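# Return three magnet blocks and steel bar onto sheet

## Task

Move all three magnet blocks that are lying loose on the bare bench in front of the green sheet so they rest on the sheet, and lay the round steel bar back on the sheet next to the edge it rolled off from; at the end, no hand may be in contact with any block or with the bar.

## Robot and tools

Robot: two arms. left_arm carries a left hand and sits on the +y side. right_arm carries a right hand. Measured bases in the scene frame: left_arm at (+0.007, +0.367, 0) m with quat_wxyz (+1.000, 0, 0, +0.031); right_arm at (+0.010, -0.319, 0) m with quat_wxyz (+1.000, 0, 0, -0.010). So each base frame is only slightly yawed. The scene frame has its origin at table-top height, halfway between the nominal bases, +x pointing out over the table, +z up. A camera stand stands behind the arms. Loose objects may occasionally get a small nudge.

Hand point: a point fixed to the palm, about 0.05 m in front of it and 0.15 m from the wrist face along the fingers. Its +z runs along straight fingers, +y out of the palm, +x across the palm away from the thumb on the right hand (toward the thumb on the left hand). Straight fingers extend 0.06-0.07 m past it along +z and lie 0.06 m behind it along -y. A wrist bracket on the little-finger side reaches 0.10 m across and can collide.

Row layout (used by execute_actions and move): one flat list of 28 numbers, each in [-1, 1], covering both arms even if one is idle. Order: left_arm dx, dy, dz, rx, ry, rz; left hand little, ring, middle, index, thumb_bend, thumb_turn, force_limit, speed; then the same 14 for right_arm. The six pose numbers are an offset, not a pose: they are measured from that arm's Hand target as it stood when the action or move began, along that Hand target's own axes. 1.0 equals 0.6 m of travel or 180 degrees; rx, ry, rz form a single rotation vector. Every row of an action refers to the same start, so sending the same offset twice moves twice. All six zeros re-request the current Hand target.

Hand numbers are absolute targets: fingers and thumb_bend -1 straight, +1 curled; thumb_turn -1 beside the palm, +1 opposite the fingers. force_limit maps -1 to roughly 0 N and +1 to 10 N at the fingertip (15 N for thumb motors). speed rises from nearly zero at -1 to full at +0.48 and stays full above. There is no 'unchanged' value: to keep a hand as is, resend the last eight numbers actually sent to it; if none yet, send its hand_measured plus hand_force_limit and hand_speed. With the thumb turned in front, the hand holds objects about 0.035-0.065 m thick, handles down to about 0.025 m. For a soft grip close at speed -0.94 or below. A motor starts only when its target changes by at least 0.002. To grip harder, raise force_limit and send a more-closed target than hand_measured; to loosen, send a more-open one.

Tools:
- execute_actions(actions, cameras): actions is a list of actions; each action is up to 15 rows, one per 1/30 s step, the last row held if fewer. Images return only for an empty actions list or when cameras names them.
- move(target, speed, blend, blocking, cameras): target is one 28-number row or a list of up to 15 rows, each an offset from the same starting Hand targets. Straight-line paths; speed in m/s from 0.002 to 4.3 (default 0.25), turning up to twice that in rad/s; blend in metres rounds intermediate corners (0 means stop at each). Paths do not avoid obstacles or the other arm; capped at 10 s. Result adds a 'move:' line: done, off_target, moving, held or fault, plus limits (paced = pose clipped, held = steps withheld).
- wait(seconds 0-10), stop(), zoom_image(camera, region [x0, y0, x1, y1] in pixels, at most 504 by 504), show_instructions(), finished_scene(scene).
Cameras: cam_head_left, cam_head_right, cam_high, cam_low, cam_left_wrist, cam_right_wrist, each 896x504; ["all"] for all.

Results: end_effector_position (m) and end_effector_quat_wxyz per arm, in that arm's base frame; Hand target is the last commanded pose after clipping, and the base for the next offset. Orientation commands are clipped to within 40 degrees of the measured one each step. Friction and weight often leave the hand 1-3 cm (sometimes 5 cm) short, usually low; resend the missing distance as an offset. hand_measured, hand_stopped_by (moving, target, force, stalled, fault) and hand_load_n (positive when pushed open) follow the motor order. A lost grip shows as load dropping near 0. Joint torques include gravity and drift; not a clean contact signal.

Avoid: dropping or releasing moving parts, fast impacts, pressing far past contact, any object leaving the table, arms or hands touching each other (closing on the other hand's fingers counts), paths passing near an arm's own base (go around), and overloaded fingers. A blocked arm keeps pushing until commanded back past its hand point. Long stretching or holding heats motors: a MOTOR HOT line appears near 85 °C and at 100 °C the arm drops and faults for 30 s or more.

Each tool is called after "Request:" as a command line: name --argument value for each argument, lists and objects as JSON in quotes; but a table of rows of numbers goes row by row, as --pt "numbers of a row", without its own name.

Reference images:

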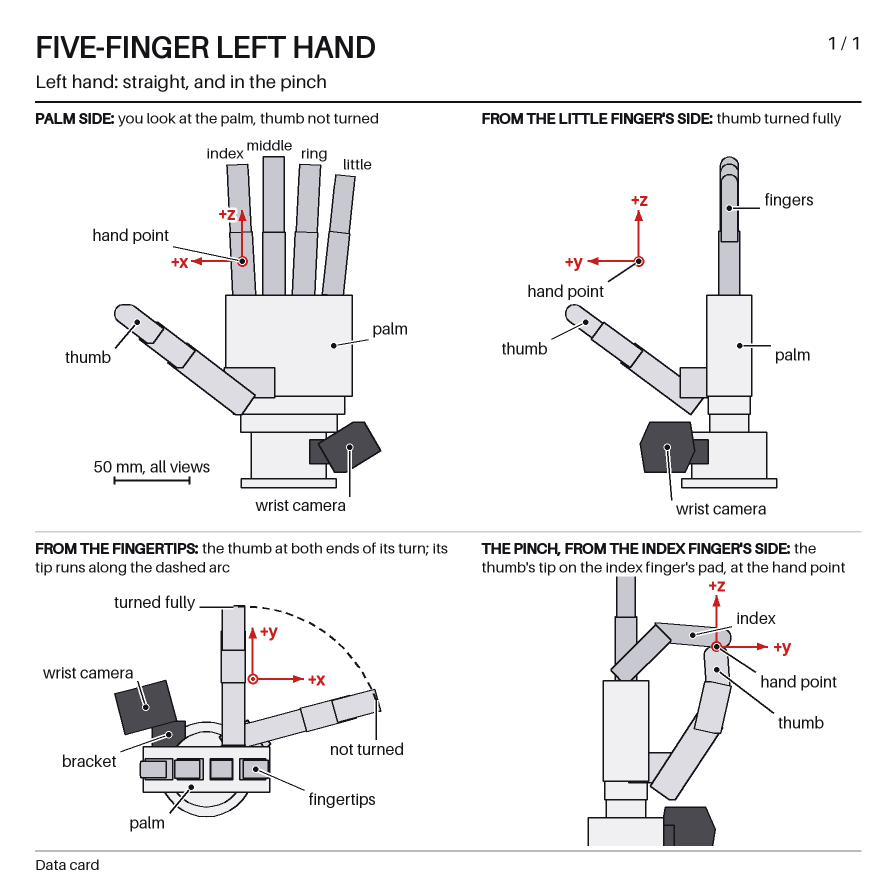

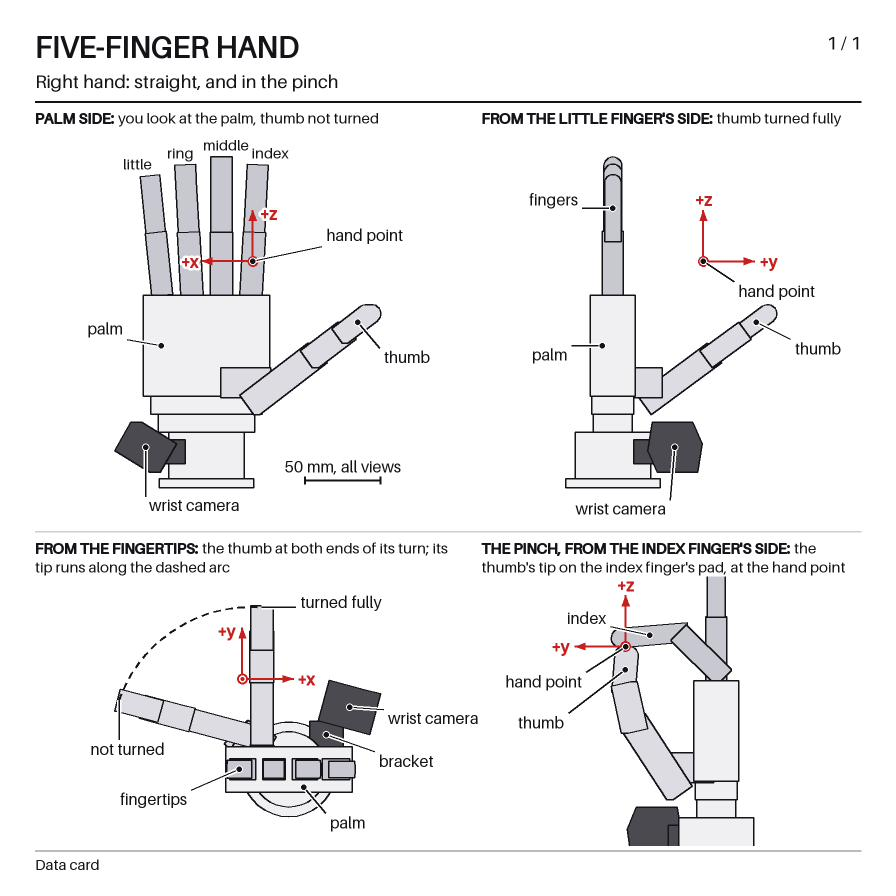

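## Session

Request:
execute_actions --actions '[]'

Request:
zoom_image --camera "cam_head_right" --region '[240, 150, 600, 360]'

Request:
zoom_image --camera "cam_high" --region '[260, 100, 660, 400]'

Scene clock: 0.00 s.
left_arm: end_effector_position=(+0.4328, -0.1444, +0.1620) hand_measured=(-1.000, -1.000, -1.000, -1.000, -1.000, -1.000) hand_load_n=(+0.0, +0.0, +0.0, +0.0, +0.0, +0.0) hand_stopped_by=(target, target, target, target, target, target) hand_force_limit=0.00 hand_speed=-0.80 end_effector_quat_wxyz=(+0.307, -0.298, +0.904, -0.023) | right_arm: end_effector_position=(+0.6249, +0.1975, +0.2143) hand_measured=(-1.000, -1.000, -1.000, -1.000, -1.000, -1.000) hand_load_n=(+0.0, +0.0, +0.0, +0.0, +0.0, +0.0) hand_stopped_by=(target, target, target, target, target, target) hand_force_limit=0.00 hand_speed=-0.80 end_effector_quat_wxyz=(-0.209, +0.898, +0.313, +0.228)
Joint positions: left_arm=[-0.5 1.394 1.128 -0.815 -0.408 0.538] | right_arm=[0.273 1.758 1.701 -1.046 -0.438 -1.862]
Joint velocities: within noise
Joint torques (N m): no reading
Heat: left arm: hottest elbow 34 °C; right arm: hottest elbow 37 °C.
Hand target: left_arm +0.4414, -0.1491, +0.1732; +0.317, -0.299, +0.900, -0.033 | right_arm +0.6331, +0.1999, +0.2337; -0.208, +0.892, +0.315, +0.247
camera_calibration:
cam_left_wrist: T_world_to_cam=[[0.378292, -0.920023, 0.102237, -0.313069], [-0.917208, -0.387448, -0.0928146, 0.3591], [0.125003, -0.0586612, -0.990421, 0.206993], [0, 0, 0, 1]] pos_world=[0.421926, -0.136756, 0.270347]
cam_right_wrist: T_world_to_cam=[[0.82248, -0.564067, -0.073186, -0.386789], [-0.56852, -0.811254, -0.136572, 0.548589], [0.0176632, 0.153935, -0.987923, 0.286329], [0, 0, 0, 1]] pos_world=[0.624953, 0.182795, 0.329486]

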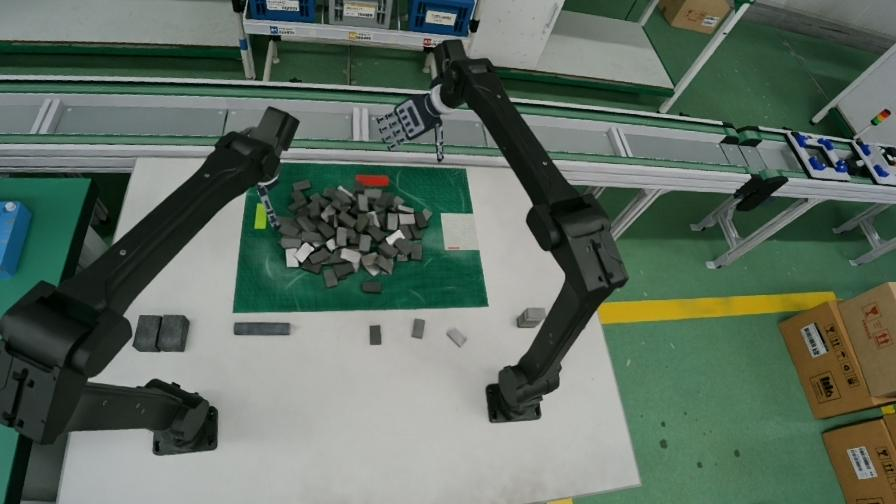

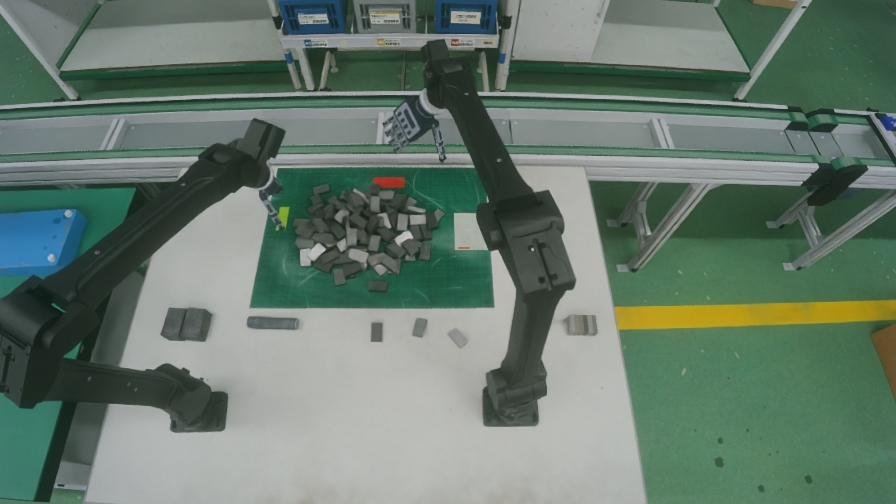

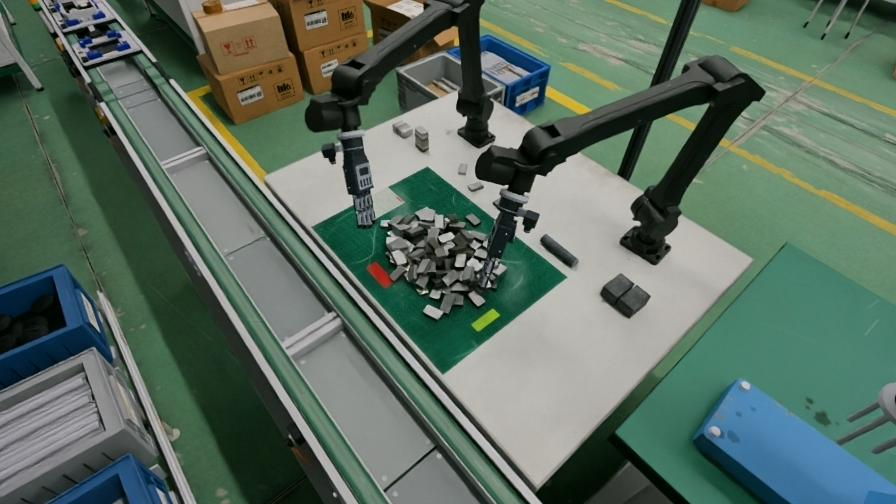

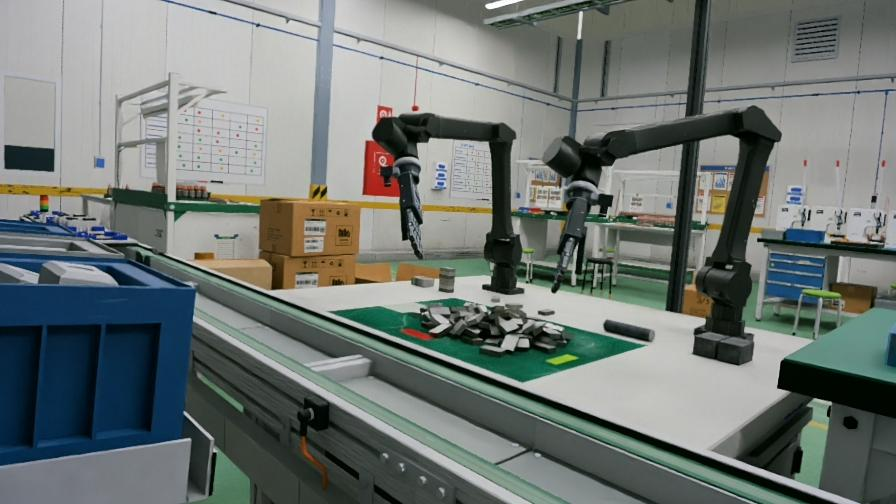

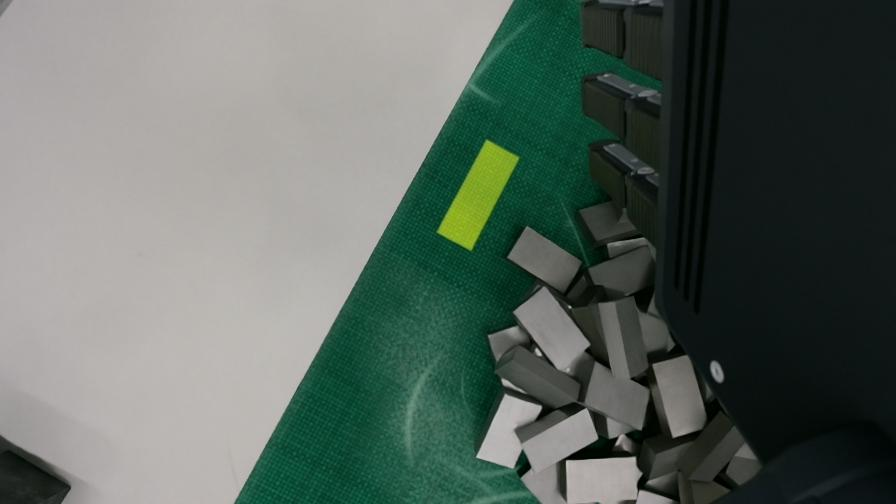

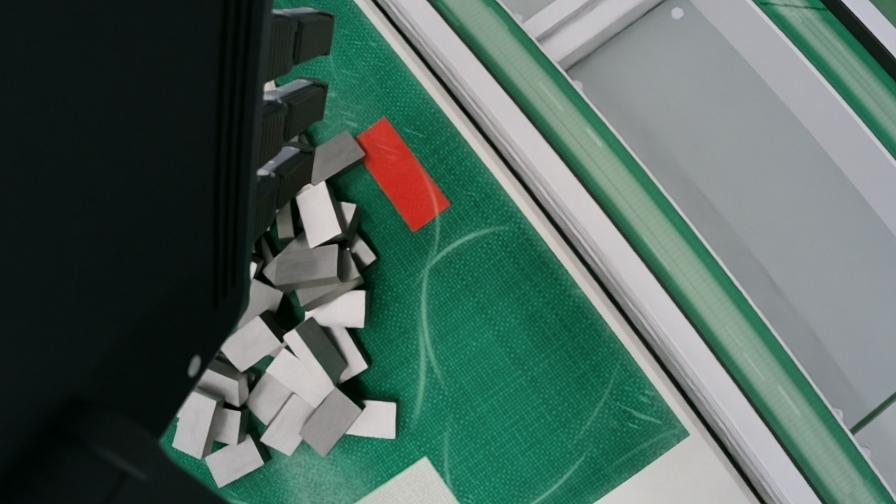

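Scaled by 1.400 from the camera's 896x504 image, which has a finer 1280x720 frame.

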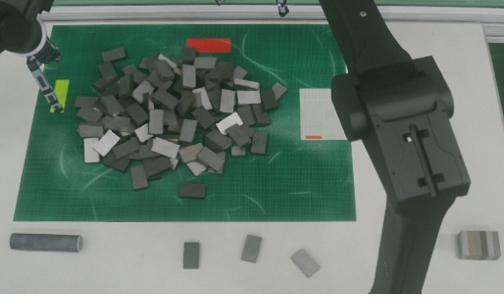

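Scaled by 1.260 from the camera's 896x504 image, which has a finer 1280x720 frame.

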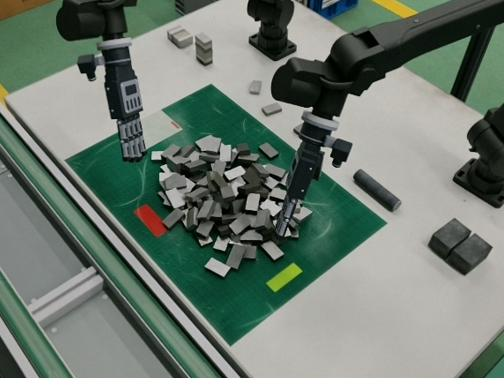

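Request:
move --pt "0.1037 0.1023 -0.2015 -0.07 0.078 -0.093 -1 -1 -1 -1 -0.9 1 0 0 -0.1797 0.029 -0.2773 -0.129 -0.011 0.3422 -1 -1 -1 -1 -1 -1 0 -0.8" --pt "0.4015 0.3315 -0.3527 -0.1394 0.1567 -0.1861 -1 -1 -1 -1 -0.9 1 0 0 -0.478 0.0925 -0.4052 -0.258 -0.0221 0.6845 -1 -1 -1 -1 -1 -1 0 -0.8" --speed 0.35 --blend '[0.04,0]' --cameras '["cam_left_wrist","cam_head_right"]'

Scene clock: 129.60 s.
left_arm: end_effector_position=(+0.0697, -0.1502, +0.1611) hand_measured=(-1.000, -1.000, -1.000, -1.000, -0.900, +1.000) hand_load_n=(+0.0, +0.0, +0.0, +0.0, +0.0, +0.0) hand_stopped_by=(target, target, target, target, target, target) hand_force_limit=0.00 hand_speed=0.00 end_effector_quat_wxyz=(+0.001, -0.582, +0.813, -0.005) | right_arm: end_effector_position=(+0.4040, -0.1007, +0.2420) hand_measured=(-1.000, -1.000, -1.000, -1.000, -1.000, -1.000) hand_load_n=(+0.0, +0.0, +0.0, +0.0, +0.0, +0.5) hand_stopped_by=(target, target, target, target, target, target) hand_force_limit=0.00 hand_speed=-0.80 end_effector_quat_wxyz=(+0.001, +0.714, -0.701, -0.004)
Joint positions: left_arm=[-0.797 0.817 0.755 -1.5 0 -0.469] | right_arm=[-0.273 1.606 1.614 -1.587 -0.001 -0.292]
Joint torques (N m): left_arm=[-2.02 -3.66 7.9 -0.32 0.16 -0.21] | right_arm=[1.49 -10.64 9.76 0.09 0.11 0.25]
Heat: left arm: hottest elbow 42 °C; right arm: hottest elbow 44 °C.
Hand target: left_arm +0.0643, -0.1487, +0.1601; -0.001, -0.585, +0.811, +0.000 | right_arm +0.4001, -0.1000, +0.2500; +0.000, +0.708, -0.706, +0.000
Off the commanded pose: left_arm 0.006 m, 1 deg | right_arm 0.009 m, 1 deg.
move: done
camera_calibration:
cam_left_wrist: T_world_to_cam=[[0.856863, -0.515493, 0.00727916, -0.138325], [-0.448427, -0.738269, 0.503857, -0.157737], [-0.254361, -0.435, -0.863757, 0.200663], [0, 0, 0, 1]] pos_world=[0.0988323, -0.10047, 0.253807]
Images, in order (width x height): cam_head_right 896x504, cam_left_wrist 896x504.

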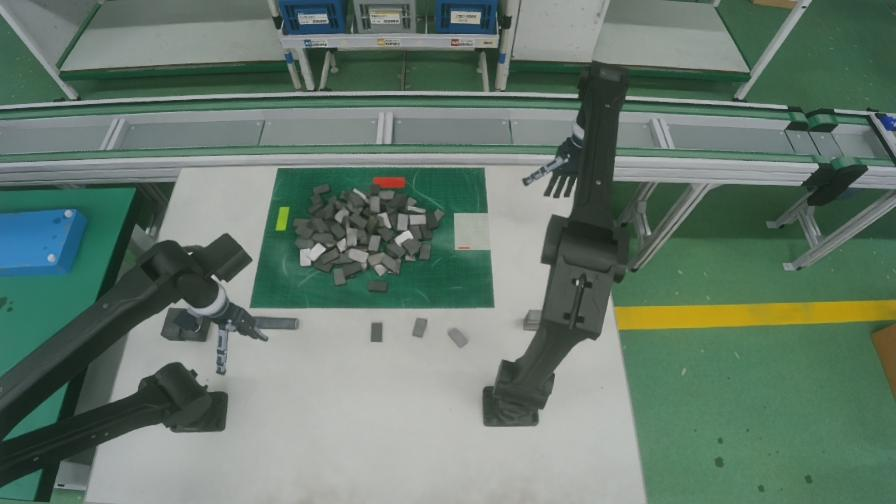

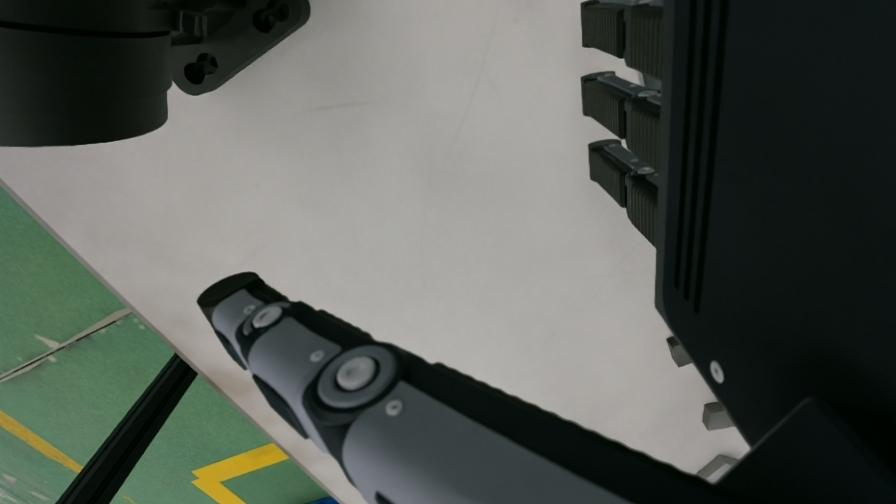

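Request:
move --pt "0 0 0.12 0 0 0 -1 -1 -1 -1 -0.9 1 0 0 0 0 0 0 0 0 -1 -1 -1 -1 -1 -1 0 -0.8" --pt "-0.0072 -0.173 0.12 0 0 0 -1 -1 -1 -1 -0.9 1 0 0 0 0 0 0 0 0 -1 -1 -1 -1 -1 -1 0 -0.8" --speed '[0.2,0.05]' --cameras '["cam_left_wrist","cam_head_right","cam_high"]'

Request:
zoom_image --camera "cam_high" --region '[480, 180, 640, 300]'

Scene clock: 156.73 s.
left_arm: end_effector_position=(+0.1424, -0.1659, +0.0761) hand_measured=(-1.000, -1.000, -1.000, -1.000, -0.900, +1.000) hand_load_n=(+0.0, -0.5, +0.5, +0.0, +0.0, +0.0) hand_stopped_by=(target, target, target, target, target, target) hand_force_limit=0.00 hand_speed=0.00 end_effector_quat_wxyz=(-0.008, -0.587, +0.809, +0.024) | right_arm: end_effector_position=(+0.4040, -0.1007, +0.2420) hand_measured=(-1.000, -1.000, -1.000, -1.000, -1.000, -1.000) hand_load_n=(+0.0, +0.0, +0.0, +0.0, +0.0, -0.5) hand_stopped_by=(target, target, target, target, target, target) hand_force_limit=0.00 hand_speed=-0.80 end_effector_quat_wxyz=(+0.001, +0.714, -0.701, -0.004)
Joint positions: left_arm=[-0.637 1.148 0.709 -1.183 0 -0.321] | right_arm=[-0.273 1.606 1.614 -1.587 -0.001 -0.292]
Joint torques (N m): left_arm=[-0.56 -5.83 11.33 0.36 0.09 0.16] | right_arm=[1.49 -10.58 9.76 0.13 0.1 0.26]
Heat: left arm: hottest elbow 41 °C; right arm: hottest elbow 45 °C.
Hand target: left_arm +0.1641, -0.1774, +0.0880; -0.001, -0.585, +0.811, +0.000 | right_arm +0.4001, -0.1000, +0.2500; +0.000, +0.708, -0.706, +0.000
Off the commanded pose: left_arm 0.027 m, 3 deg | right_arm 0.009 m, 1 deg.
move: off_target (left_arm)
camera_calibration:
cam_left_wrist: T_world_to_cam=[[0.861822, -0.504463, -0.0527213, -0.202346], [-0.415713, -0.762081, 0.496403, -0.101904], [-0.290595, -0.405894, -0.86649, 0.149056], [0, 0, 0, 1]] pos_world=[0.175339, -0.119234, 0.169073]
Images, in order (width x height): cam_head_right 896x504, cam_high 896x504, cam_left_wrist 896x504.

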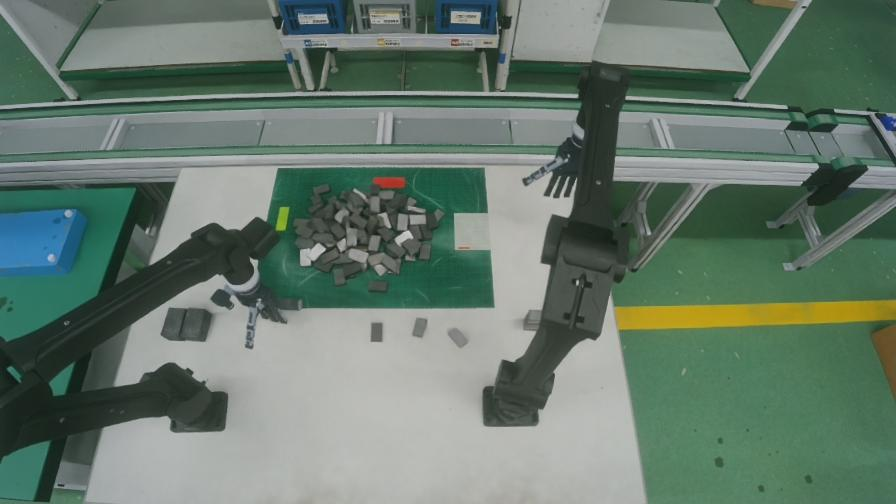

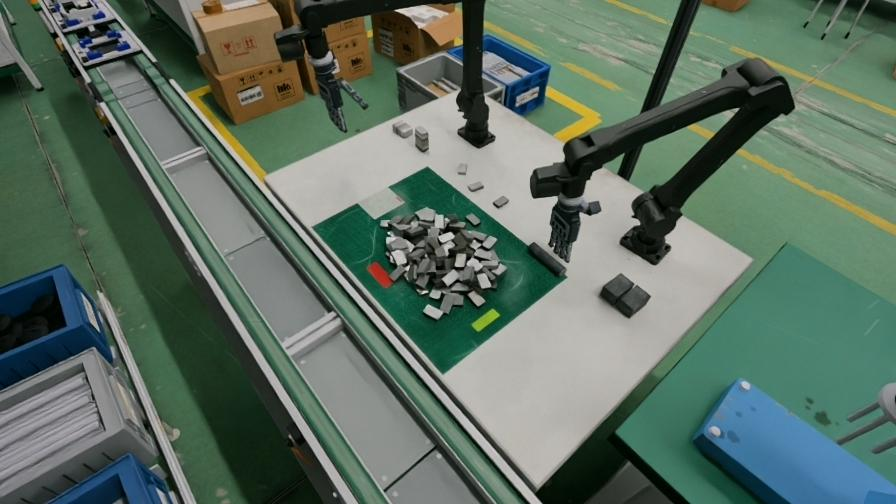

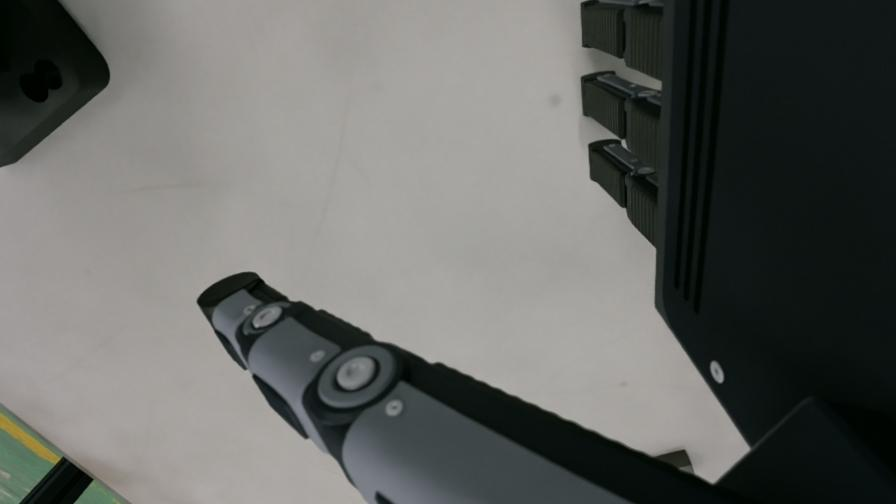

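Scaled by 3.150 from the camera's 896x504 image, which has a finer 1280x720 frame.

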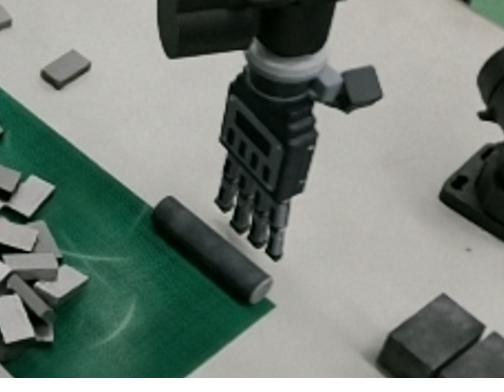

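Request:
move --pt "0 -0.0367 0 0 0 0 -1 -1 -1 -1 -0.9 1 0 0 0 0 0 0 0 0 -1 -1 -1 -1 -1 -1 0 -0.8" --pt "0.0298 -0.082 -0.0067 0 0 -0.0833 -1 -1 -1 -1 -0.9 1 0 0 0 0 0 0 0 0 -1 -1 -1 -1 -1 -1 0 -0.8" --speed '[0.04,0.05]' --blend '[0.01,0]' --cameras '["cam_head_right","cam_high"]'

Request:
zoom_image --camera "cam_high" --region '[480, 180, 640, 300]'

Scene clock: 178.03 s.
left_arm: end_effector_position=(+0.1825, -0.1968, +0.0802) hand_measured=(-1.000, -1.000, -1.000, -1.000, -0.900, +1.000) hand_load_n=(+0.0, -0.5, +0.0, +0.0, +0.0, +0.0) hand_stopped_by=(target, target, target, target, target, target) hand_force_limit=0.00 hand_speed=0.00 end_effector_quat_wxyz=(-0.005, -0.675, +0.738, +0.023) | right_arm: end_effector_position=(+0.4040, -0.1007, +0.2420) hand_measured=(-1.000, -1.000, -1.000, -1.000, -1.000, -1.000) hand_load_n=(+0.0, +0.0, +0.0, +0.0, +0.0, +0.0) hand_stopped_by=(target, target, target, target, target, target) hand_force_limit=0.00 hand_speed=-0.80 end_effector_quat_wxyz=(+0.001, +0.714, -0.701, -0.004)
Joint positions: left_arm=[-0.609 1.252 0.805 -1.171 0 -0.52] | right_arm=[-0.273 1.606 1.614 -1.587 -0.001 -0.292]
Joint torques (N m): left_arm=[-0.67 -7.41 11.25 0.27 0.15 -0.25] | right_arm=[1.44 -10.7 9.8 0.09 0.11 0.25]
Heat: left arm: hottest elbow 41 °C; right arm: hottest elbow 44 °C.
Hand target: left_arm +0.2050, -0.2099, +0.0919; -0.001, -0.686, +0.728, +0.000 | right_arm +0.4001, -0.1000, +0.2500; +0.000, +0.708, -0.706, +0.000
Off the commanded pose: left_arm 0.029 m, 3 deg | right_arm 0.009 m, 1 deg.
move: off_target (left_arm)
Images, in order (width x height): cam_head_right 896x504, cam_high 896x504.

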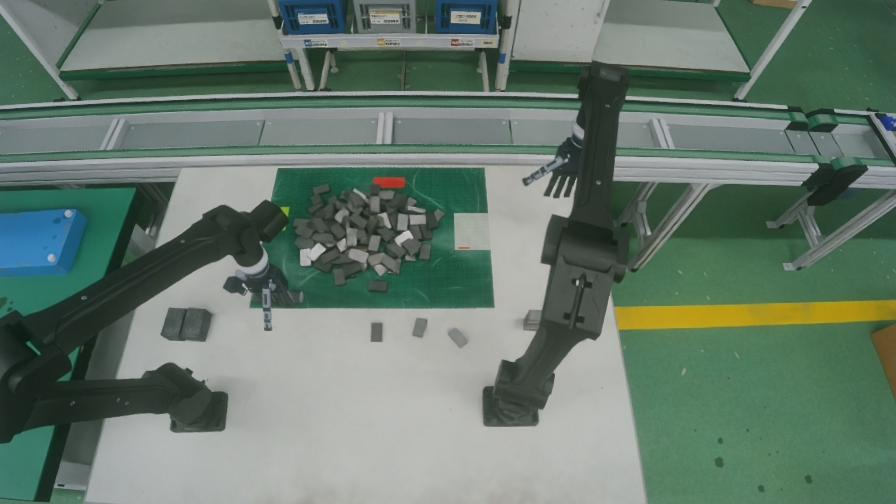

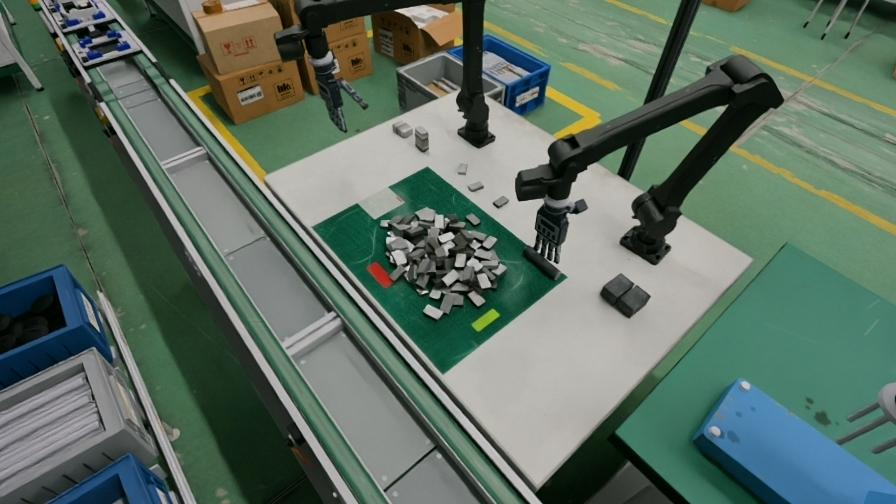

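Scaled by 3.150 from the camera's 896x504 image, which has a finer 1280x720 frame.

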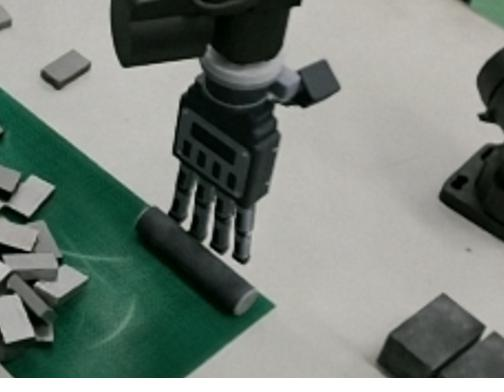

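Request:
move --pt "-0.0031 0.0837 -0.0333 0 0 0 -1 -1 -1 -1 -0.9 1 0 0 0 0 0 0 0 0 -1 -1 -1 -1 -1 -1 0 -0.8" --pt "0.106 0.0937 -0.1833 0.0885 0.0831 0.144 -1 -1 -1 -1 -0.9 1 0 0 0 0 0 0 0 0 -1 -1 -1 -1 -1 -1 0 -0.8" --pt "0.3363 0.091 -0.0133 0.2654 0.2494 0.432 -1 -1 -0.5 -1 -0.6 1 -0.4 0 0 0 0 0 0 0 -1 -1 -1 -1 -1 -1 0 -0.8" --speed '[0.15,0.35,0.35]' --blend '[0.02,0.04,0]' --cameras '["cam_left_wrist","cam_head_right"]'

Request:
zoom_image --camera "cam_head_right" --region '[240, 250, 480, 350]'

Scene clock: 215.20 s.
left_arm: end_effector_position=(+0.1405, -0.4064, +0.1046) hand_measured=(-1.000, -1.000, -0.500, -1.000, -0.600, +1.000) hand_load_n=(+0.0, +0.0, +0.0, +0.0, +0.0, +0.0) hand_stopped_by=(target, target, target, target, target, target) hand_force_limit=-0.40 hand_speed=0.00 end_effector_quat_wxyz=(-0.002, -0.013, +0.867, -0.499) | right_arm: end_effector_position=(+0.4040, -0.1007, +0.2420) hand_measured=(-1.000, -1.000, -1.000, -1.000, -1.000, -1.000) hand_load_n=(+0.0, +0.0, +0.0, +0.0, +0.0, +0.0) hand_stopped_by=(target, target, target, target, target, target) hand_force_limit=0.00 hand_speed=-0.80 end_effector_quat_wxyz=(+0.001, +0.714, -0.701, -0.004)
Joint positions: left_arm=[-1.002 1.174 0.591 -0.018 0.475 0.285] | right_arm=[-0.273 1.606 1.614 -1.587 -0.001 -0.292]
Joint torques (N m): left_arm=[-2.02 -7.24 7.92 2.18 0.39 0.18] | right_arm=[1.32 -10.7 9.74 0.09 0.11 0.25]
Heat: left arm: hottest elbow 41 °C; right arm: hottest elbow 44 °C.
Hand target: left_arm +0.1383, -0.4081, +0.1002; +0.000, -0.001, +0.866, -0.500 | right_arm +0.4001, -0.1000, +0.2500; +0.000, +0.708, -0.706, +0.000
Off the commanded pose: left_arm 0.005 m, 1 deg | right_arm 0.009 m, 1 deg.
move: done
camera_calibration:
cam_left_wrist: T_world_to_cam=[[-0.188739, -0.497037, 0.846954, -0.264094], [-0.85462, 0.507972, 0.107657, 0.318268], [-0.483738, -0.703505, -0.520652, -0.0544088], [0, 0, 0, 1]] pos_world=[0.195833, -0.331212, 0.161084]
Images, in order (width x height): cam_head_right 896x504, cam_left_wrist 896x504.

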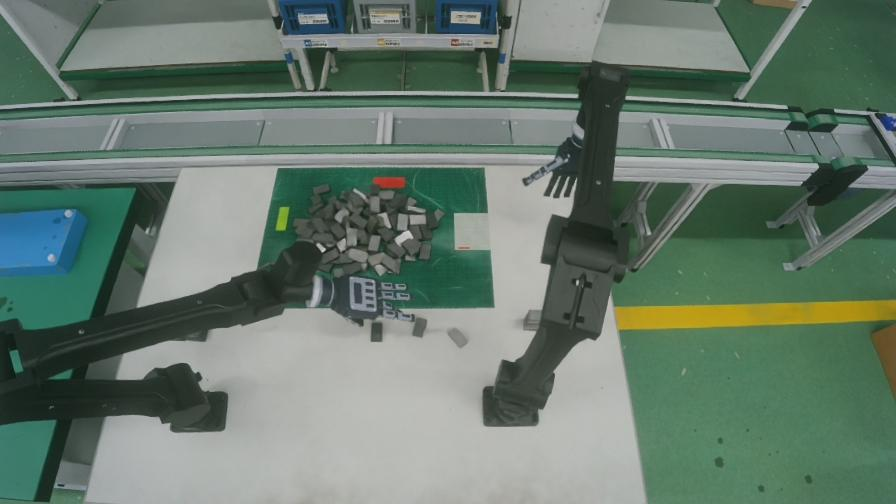

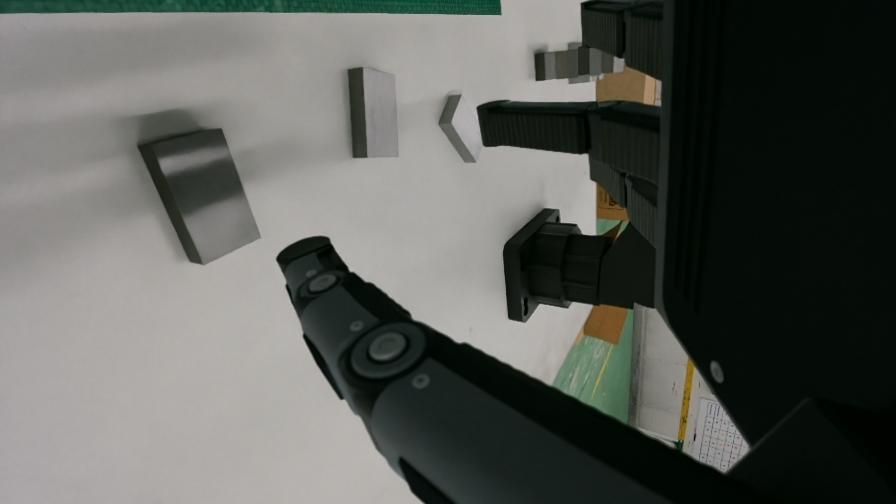

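Scaled by 2.100 from the camera's 896x504 image, which has a finer 1280x720 frame.

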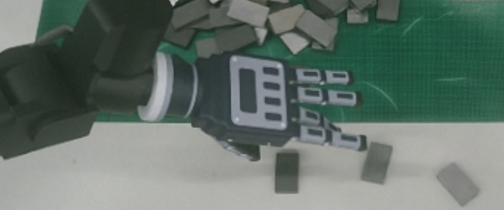

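Request:
move --pt "0 0.1169 0.0675 0 0.0241 0.0139 -1 -1 -0.5 -1 -0.6 1 -0.4 0 0 0 0 0 0 0 -1 -1 -1 -1 -1 -1 0 -0.8" --pt "0 0.1169 0.0675 0 0.0241 0.0139 -1 -1 0.6 -1 -0.6 1 -0.4 -0.8 0 0 0 0 0 0 -1 -1 -1 -1 -1 -1 0 -0.8" --pt "0 0.0664 0.0383 0 0.0241 0.0139 -1 -1 0.6 -1 -0.6 1 -0.4 -0.8 0 0 0 0 0 0 -1 -1 -1 -1 -1 -1 0 -0.8" --pt "-0.18 -0.0045 0.161 0 0.0241 0.0139 -1 -1 0.6 -1 -0.6 1 -0.4 -0.8 0 0 0 0 0 0 -1 -1 -1 -1 -1 -1 0 -0.8" --speed '[0.15,0.1,0.1,0.12]' --cameras '["cam_left_wrist"]'

Scene clock: 253.63 s.
left_arm: end_effector_position=(+0.2270, -0.4758, +0.0378) hand_measured=(-1.000, -1.000, +0.144, -1.000, -0.602, +1.000) hand_load_n=(+0.0, +0.0, +3.0, +0.0, +3.5, +1.0) hand_stopped_by=(target, target, force, target, target, target) hand_force_limit=-0.40 hand_speed=-0.80 end_effector_quat_wxyz=(-0.037, +0.026, +0.873, -0.486) | right_arm: end_effector_position=(+0.4040, -0.1007, +0.2420) hand_measured=(-1.000, -1.000, -1.000, -1.000, -1.000, -1.000) hand_load_n=(+0.0, +0.0, +0.0, +0.0, +0.0, +0.0) hand_stopped_by=(target, target, target, target, target, target) hand_force_limit=0.00 hand_speed=-0.80 end_effector_quat_wxyz=(+0.001, +0.714, -0.701, -0.004)
Joint positions: left_arm=[-0.898 1.629 0.857 0.059 0.64 0.431] | right_arm=[-0.273 1.606 1.614 -1.587 -0.001 -0.292]
Joint torques (N m): left_arm=[-0.67 -12.28 11.33 0.95 0.56 0.16] | right_arm=[1.49 -10.64 9.84 0.08 0.1 0.25]
Heat: left arm: hottest elbow 40 °C; right arm: hottest elbow 43 °C.
Hand target: left_arm +0.2465, -0.4928, +0.0539; -0.022, +0.036, +0.865, -0.500 | right_arm +0.4001, -0.1000, +0.2500; +0.000, +0.708, -0.706, +0.000
Off the commanded pose: left_arm 0.031 m, 3 deg | right_arm 0.009 m, 1 deg.
move: off_target (left_arm)
camera_calibration:
cam_left_wrist: T_world_to_cam=[[-0.220991, -0.498407, 0.838304, -0.218637], [-0.795622, 0.589252, 0.140596, 0.458719], [-0.564047, -0.635903, -0.526763, -0.0455219], [0, 0, 0, 1]] pos_world=[0.290974, -0.408219, 0.094811]
Images, in order (width x height): cam_left_wrist 896x504.

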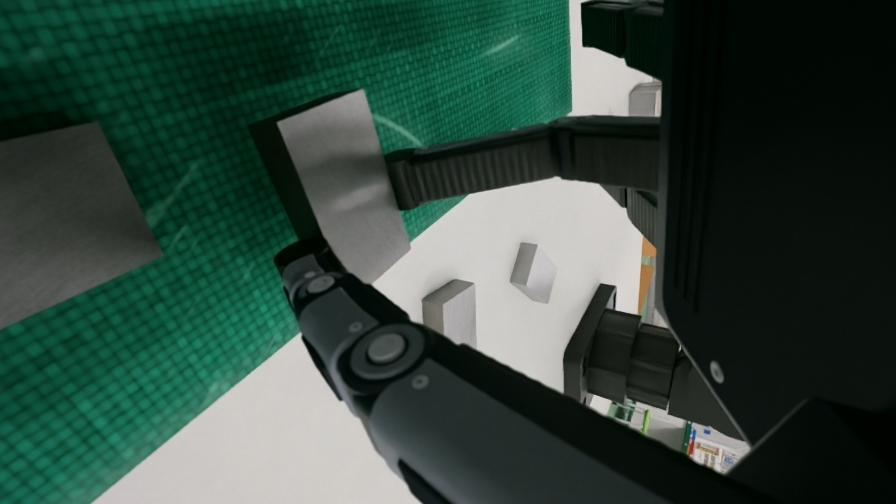

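Request:
move --pt "-0.0133 0.0146 0.008 0 0 0 -1 -1 0.6 -1 -0.6 1 -0.4 -0.8 0 0 0 0 0 0 -1 -1 -1 -1 -1 -1 0 -0.8" --pt "-0.0133 0.0146 0.008 0 0 0 -1 -1 -0.5 -1 -0.8 1 -0.4 -0.5 0 0 0 0 0 0 -1 -1 -1 -1 -1 -1 0 -0.8" --pt "-0.0133 -0.072 -0.042 0 0 0 -1 -1 -0.5 -1 -0.6 1 -0.4 -0.4 0 0 0 0 0 0 -1 -1 -1 -1 -1 -1 0 -0.8" --pt "0.1685 -0.0874 -0.0023 0 0.0241 0.0139 -1 -1 -0.5 -1 -0.6 1 -0.4 -0.4 0 0 0 0 0 0 -1 -1 -1 -1 -1 -1 0 -0.8" --speed '[0.04,0.1,0.15,0.25]' --blend '[0,0,0.02,0]' --cameras '["cam_left_wrist","cam_head_right"]'

Request:
zoom_image --camera "cam_head_right" --region '[240, 250, 480, 350]'

Scene clock: 291.27 s.
left_arm: end_effector_position=(+0.1446, -0.5075, +0.0950) hand_measured=(-1.000, -1.000, -0.500, -1.000, -0.600, +1.000) hand_load_n=(+0.0, +0.0, +0.0, +0.0, +0.0, +0.0) hand_stopped_by=(target, target, target, target, target, target) hand_force_limit=-0.40 hand_speed=-0.40 end_effector_quat_wxyz=(-0.046, +0.078, +0.867, -0.490) | right_arm: end_effector_position=(+0.4040, -0.1007, +0.2420) hand_measured=(-1.000, -1.000, -1.000, -1.000, -1.000, -1.000) hand_load_n=(+0.0, +0.0, +0.0, +0.0, -0.5, +0.0) hand_stopped_by=(target, target, target, target, target, target) hand_force_limit=0.00 hand_speed=-0.80 end_effector_quat_wxyz=(+0.001, +0.714, -0.701, -0.004)
Joint positions: left_arm=[-1.085 1.491 0.872 -0.034 0.561 0.383] | right_arm=[-0.273 1.606 1.614 -1.587 -0.001 -0.292]
Joint torques (N m): left_arm=[-1.44 -12.86 7.65 2.25 0.25 -0.24] | right_arm=[1.55 -10.7 9.81 0.12 0.11 0.26]
Heat: left arm: hottest elbow 43 °C; right arm: hottest elbow 43 °C.
Hand target: left_arm +0.1435, -0.5092, +0.1002; -0.044, +0.074, +0.863, -0.498 | right_arm +0.4001, -0.1000, +0.2500; +0.000, +0.708, -0.706, +0.000
Off the commanded pose: left_arm 0.005 m, 1 deg | right_arm 0.009 m, 1 deg.
move: done; blend cut to 0 m at target 3; target 2's new numbers were sent with left_arm's hand 0.035 m and 4 deg from that target; target 3's new numbers were sent with left_arm's hand 0.027 m and 3 deg from that target
camera_calibration:
cam_left_wrist: T_world_to_cam=[[-0.29785, -0.458458, 0.837318, -0.269115], [-0.736513, 0.668385, 0.10397, 0.438935], [-0.607317, -0.585729, -0.536739, -0.0492895], [0, 0, 0, 1]] pos_world=[0.213191, -0.445626, 0.153243]
Images, in order (width x height): cam_head_right 896x504, cam_left_wrist 896x504.

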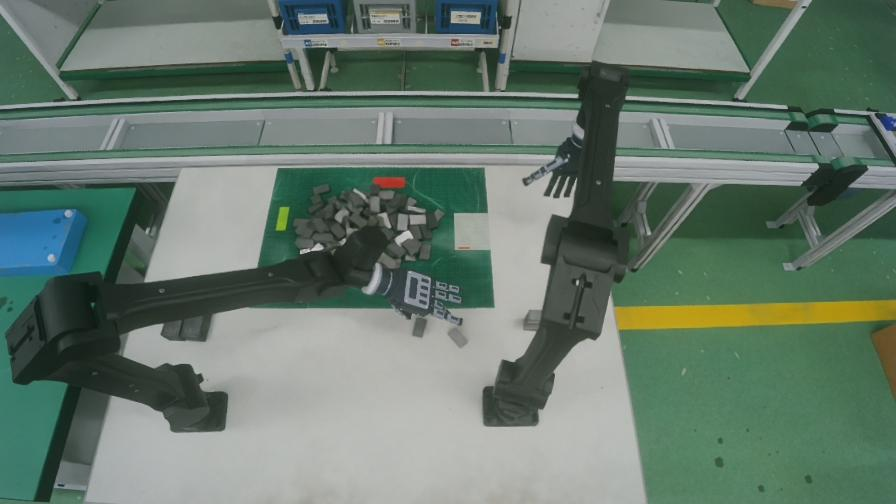

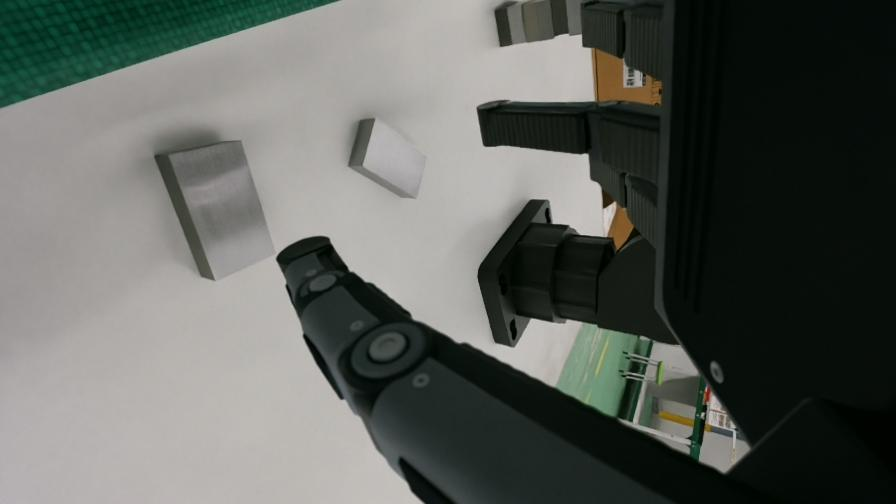

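Scaled by 2.100 from the camera's 896x504 image, which has a finer 1280x720 frame.

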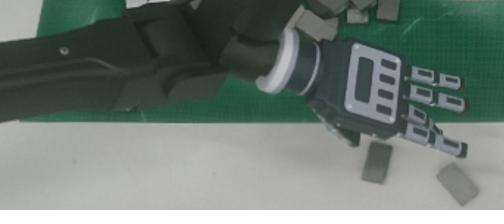

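Request:
move --pt "0.0028 0.12 0.0622 0 0.0433 0.025 -1 -1 -0.5 -1 -0.6 1 -0.4 0 0 0 0 0 0 0 -1 -1 -1 -1 -1 -1 0 -0.8" --pt "0.0028 0.12 0.0622 0 0.0433 0.025 -1 -1 0.6 -1 -0.6 1 -0.4 -0.8 0 0 0 0 0 0 -1 -1 -1 -1 -1 -1 0 -0.8" --pt "0.0028 0.0695 0.033 0 0.0433 0.025 -1 -1 0.6 -1 -0.6 1 -0.4 -0.8 0 0 0 0 0 0 -1 -1 -1 -1 -1 -1 0 -0.8" --pt "-0.197 0.0405 0.083 0 0.0433 0.025 -1 -1 0.6 -1 -0.6 1 -0.4 -0.8 0 0 0 0 0 0 -1 -1 -1 -1 -1 -1 0 -0.8" --speed '[0.15,0.1,0.1,0.15]' --cameras '["cam_left_wrist"]'

Scene clock: 324.27 s.
left_arm: end_effector_position=(+0.2371, -0.5425, +0.0388) hand_measured=(-1.000, -1.000, +0.144, -1.000, -0.602, +1.000) hand_load_n=(+0.0, -0.5, +3.5, +0.0, +3.5, +1.0) hand_stopped_by=(target, target, force, target, target, target) hand_force_limit=-0.40 hand_speed=-0.80 end_effector_quat_wxyz=(-0.097, +0.130, +0.862, -0.480) | right_arm: end_effector_position=(+0.4040, -0.1007, +0.2420) hand_measured=(-1.000, -1.000, -1.000, -1.000, -1.000, -1.000) hand_load_n=(+0.5, +0.0, +0.0, +0.0, +0.0, +0.0) hand_stopped_by=(target, target, target, target, target, target) hand_force_limit=0.00 hand_speed=-0.80 end_effector_quat_wxyz=(+0.001, +0.714, -0.701, -0.004)
Joint positions: left_arm=[-0.934 1.819 1.152 -0.167 0.794 0.616] | right_arm=[-0.273 1.606 1.614 -1.587 -0.001 -0.292]
Joint torques (N m): left_arm=[-0.85 -15.15 11.79 0.83 0.69 0.15] | right_arm=[1.55 -10.58 9.77 0.12 0.1 0.27]
Heat: left arm: hottest elbow 40 °C; right arm: hottest elbow 43 °C.
Hand target: left_arm +0.2548, -0.5599, +0.0540; -0.083, +0.142, +0.854, -0.493 | right_arm +0.4001, -0.1000, +0.2500; +0.000, +0.708, -0.706, +0.000
Off the commanded pose: left_arm 0.029 m, 3 deg | right_arm 0.009 m, 1 deg.
move: off_target (left_arm)
camera_calibration:
cam_left_wrist: T_world_to_cam=[[-0.328858, -0.427382, 0.842138, -0.186521], [-0.630364, 0.763344, 0.141235, 0.56117], [-0.703202, -0.484408, -0.520439, 0.0332577], [0, 0, 0, 1]] pos_world=[0.315789, -0.491971, 0.0951284]
Images, in order (width x height): cam_left_wrist 896x504.

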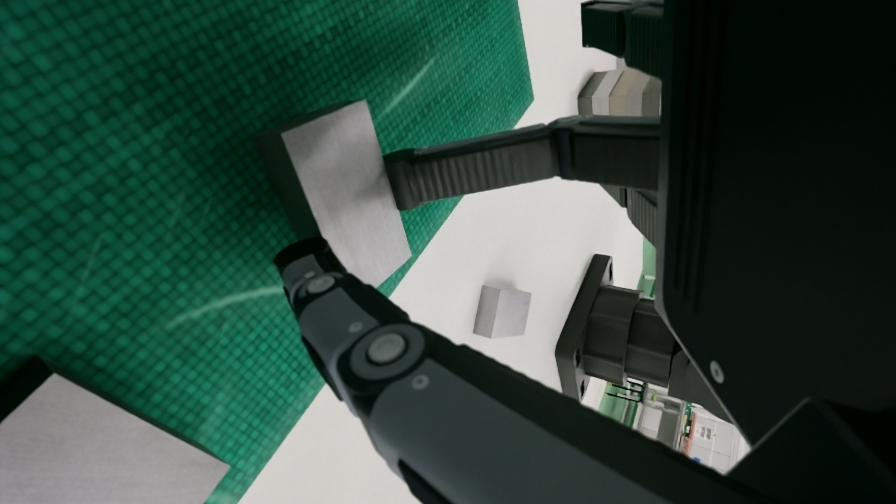

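Request:
move --pt "0 0.0144 0.0083 0 0 0 -1 -1 0.6 -1 -0.6 1 -0.4 -0.8 0 0 0 0 0 0 -1 -1 -1 -1 -1 -1 0 -0.8" --pt "0 0.0144 0.0083 0 0 0 -1 -1 -0.5 -1 -0.8 1 -0.4 -0.5 0 0 0 0 0 0 -1 -1 -1 -1 -1 -1 0 -0.8" --pt "0 -0.0722 -0.0417 0 0 0 -1 -1 -0.5 -1 -0.6 1 -0.4 -0.4 0 0 0 0 0 0 -1 -1 -1 -1 -1 -1 0 -0.8" --pt "0.1865 -0.1377 0.0852 0 -0.2502 -0.1444 -1 -1 -0.5 -1 -0.6 1 -0.4 -0.4 0 0 0 0 0 0 -1 -1 -1 -1 -1 -1 0 -0.8" --speed '[0.04,0.1,0.15,0.25]' --cameras '["cam_left_wrist","cam_head_right"]'

Request:
zoom_image --camera "cam_head_right" --region '[240, 250, 480, 350]'

Scene clock: 354.17 s.
left_arm: end_effector_position=(+0.1240, -0.5994, +0.0939) hand_measured=(-1.000, -1.000, -0.500, -1.000, -0.600, +1.000) hand_load_n=(+0.0, +0.0, +0.0, +0.0, +0.0, +0.0) hand_stopped_by=(target, target, target, target, target, target) hand_force_limit=-0.40 hand_speed=-0.40 end_effector_quat_wxyz=(+0.146, -0.241, +0.833, -0.476) | right_arm: end_effector_position=(+0.4040, -0.1007, +0.2420) hand_measured=(-1.000, -1.000, -1.000, -1.000, -1.000, -1.000) hand_load_n=(+0.0, +0.0, +0.0, +0.0, +0.0, +0.0) hand_stopped_by=(target, target, target, target, target, target) hand_force_limit=0.00 hand_speed=-0.80 end_effector_quat_wxyz=(+0.001, +0.714, -0.701, -0.004)
Joint positions: left_arm=[-1.413 1.602 0.98 0.052 -0.362 -0.207] | right_arm=[-0.273 1.606 1.614 -1.587 -0.001 -0.292]
Joint torques (N m): left_arm=[-1.55 -13.86 9.26 1.14 -0.15 -0.22] | right_arm=[1.55 -10.52 9.83 0.06 0.12 0.26]
Heat: left arm: hottest elbow 41 °C; right arm: hottest elbow 43 °C.
Hand target: left_arm +0.1212, -0.6048, +0.1004; +0.142, -0.247, +0.830, -0.479 | right_arm +0.4001, -0.1000, +0.2500; +0.000, +0.708, -0.706, +0.000
Off the commanded pose: left_arm 0.009 m, 1 deg | right_arm 0.009 m, 1 deg.
move: done; target 2's new numbers were sent with left_arm's hand 0.031 m and 4 deg from that target; target 3's new numbers were sent with left_arm's hand 0.026 m and 3 deg from that target
camera_calibration:
cam_left_wrist: T_world_to_cam=[[0.0792943, -0.537644, 0.839435, -0.410837], [-0.996364, -0.0164142, 0.083605, 0.108899], [-0.031171, -0.843012, -0.53699, -0.341886], [0, 0, 0, 1]] pos_world=[0.130423, -0.507311, 0.152177]
Images, in order (width x height): cam_head_right 896x504, cam_left_wrist 896x504.

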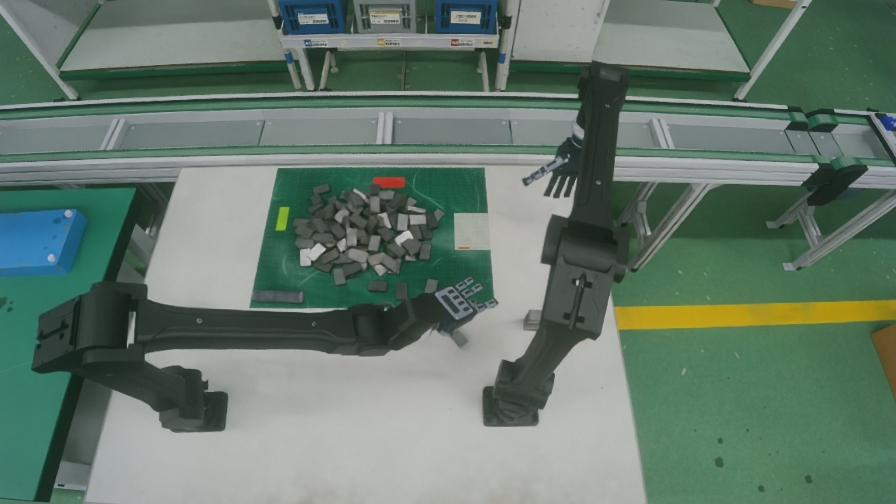

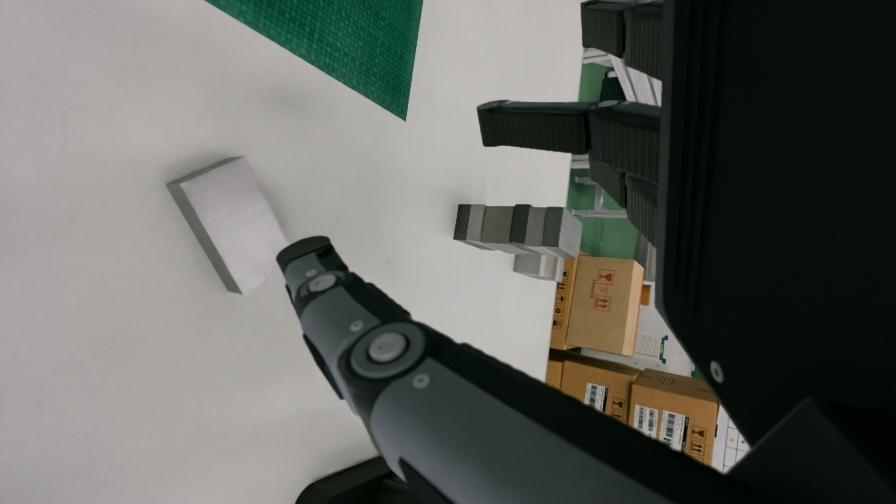

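Scaled by 2.100 from the camera's 896x504 image, which has a finer 1280x720 frame.

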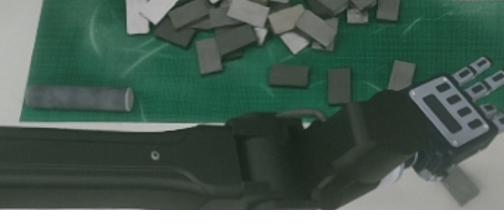

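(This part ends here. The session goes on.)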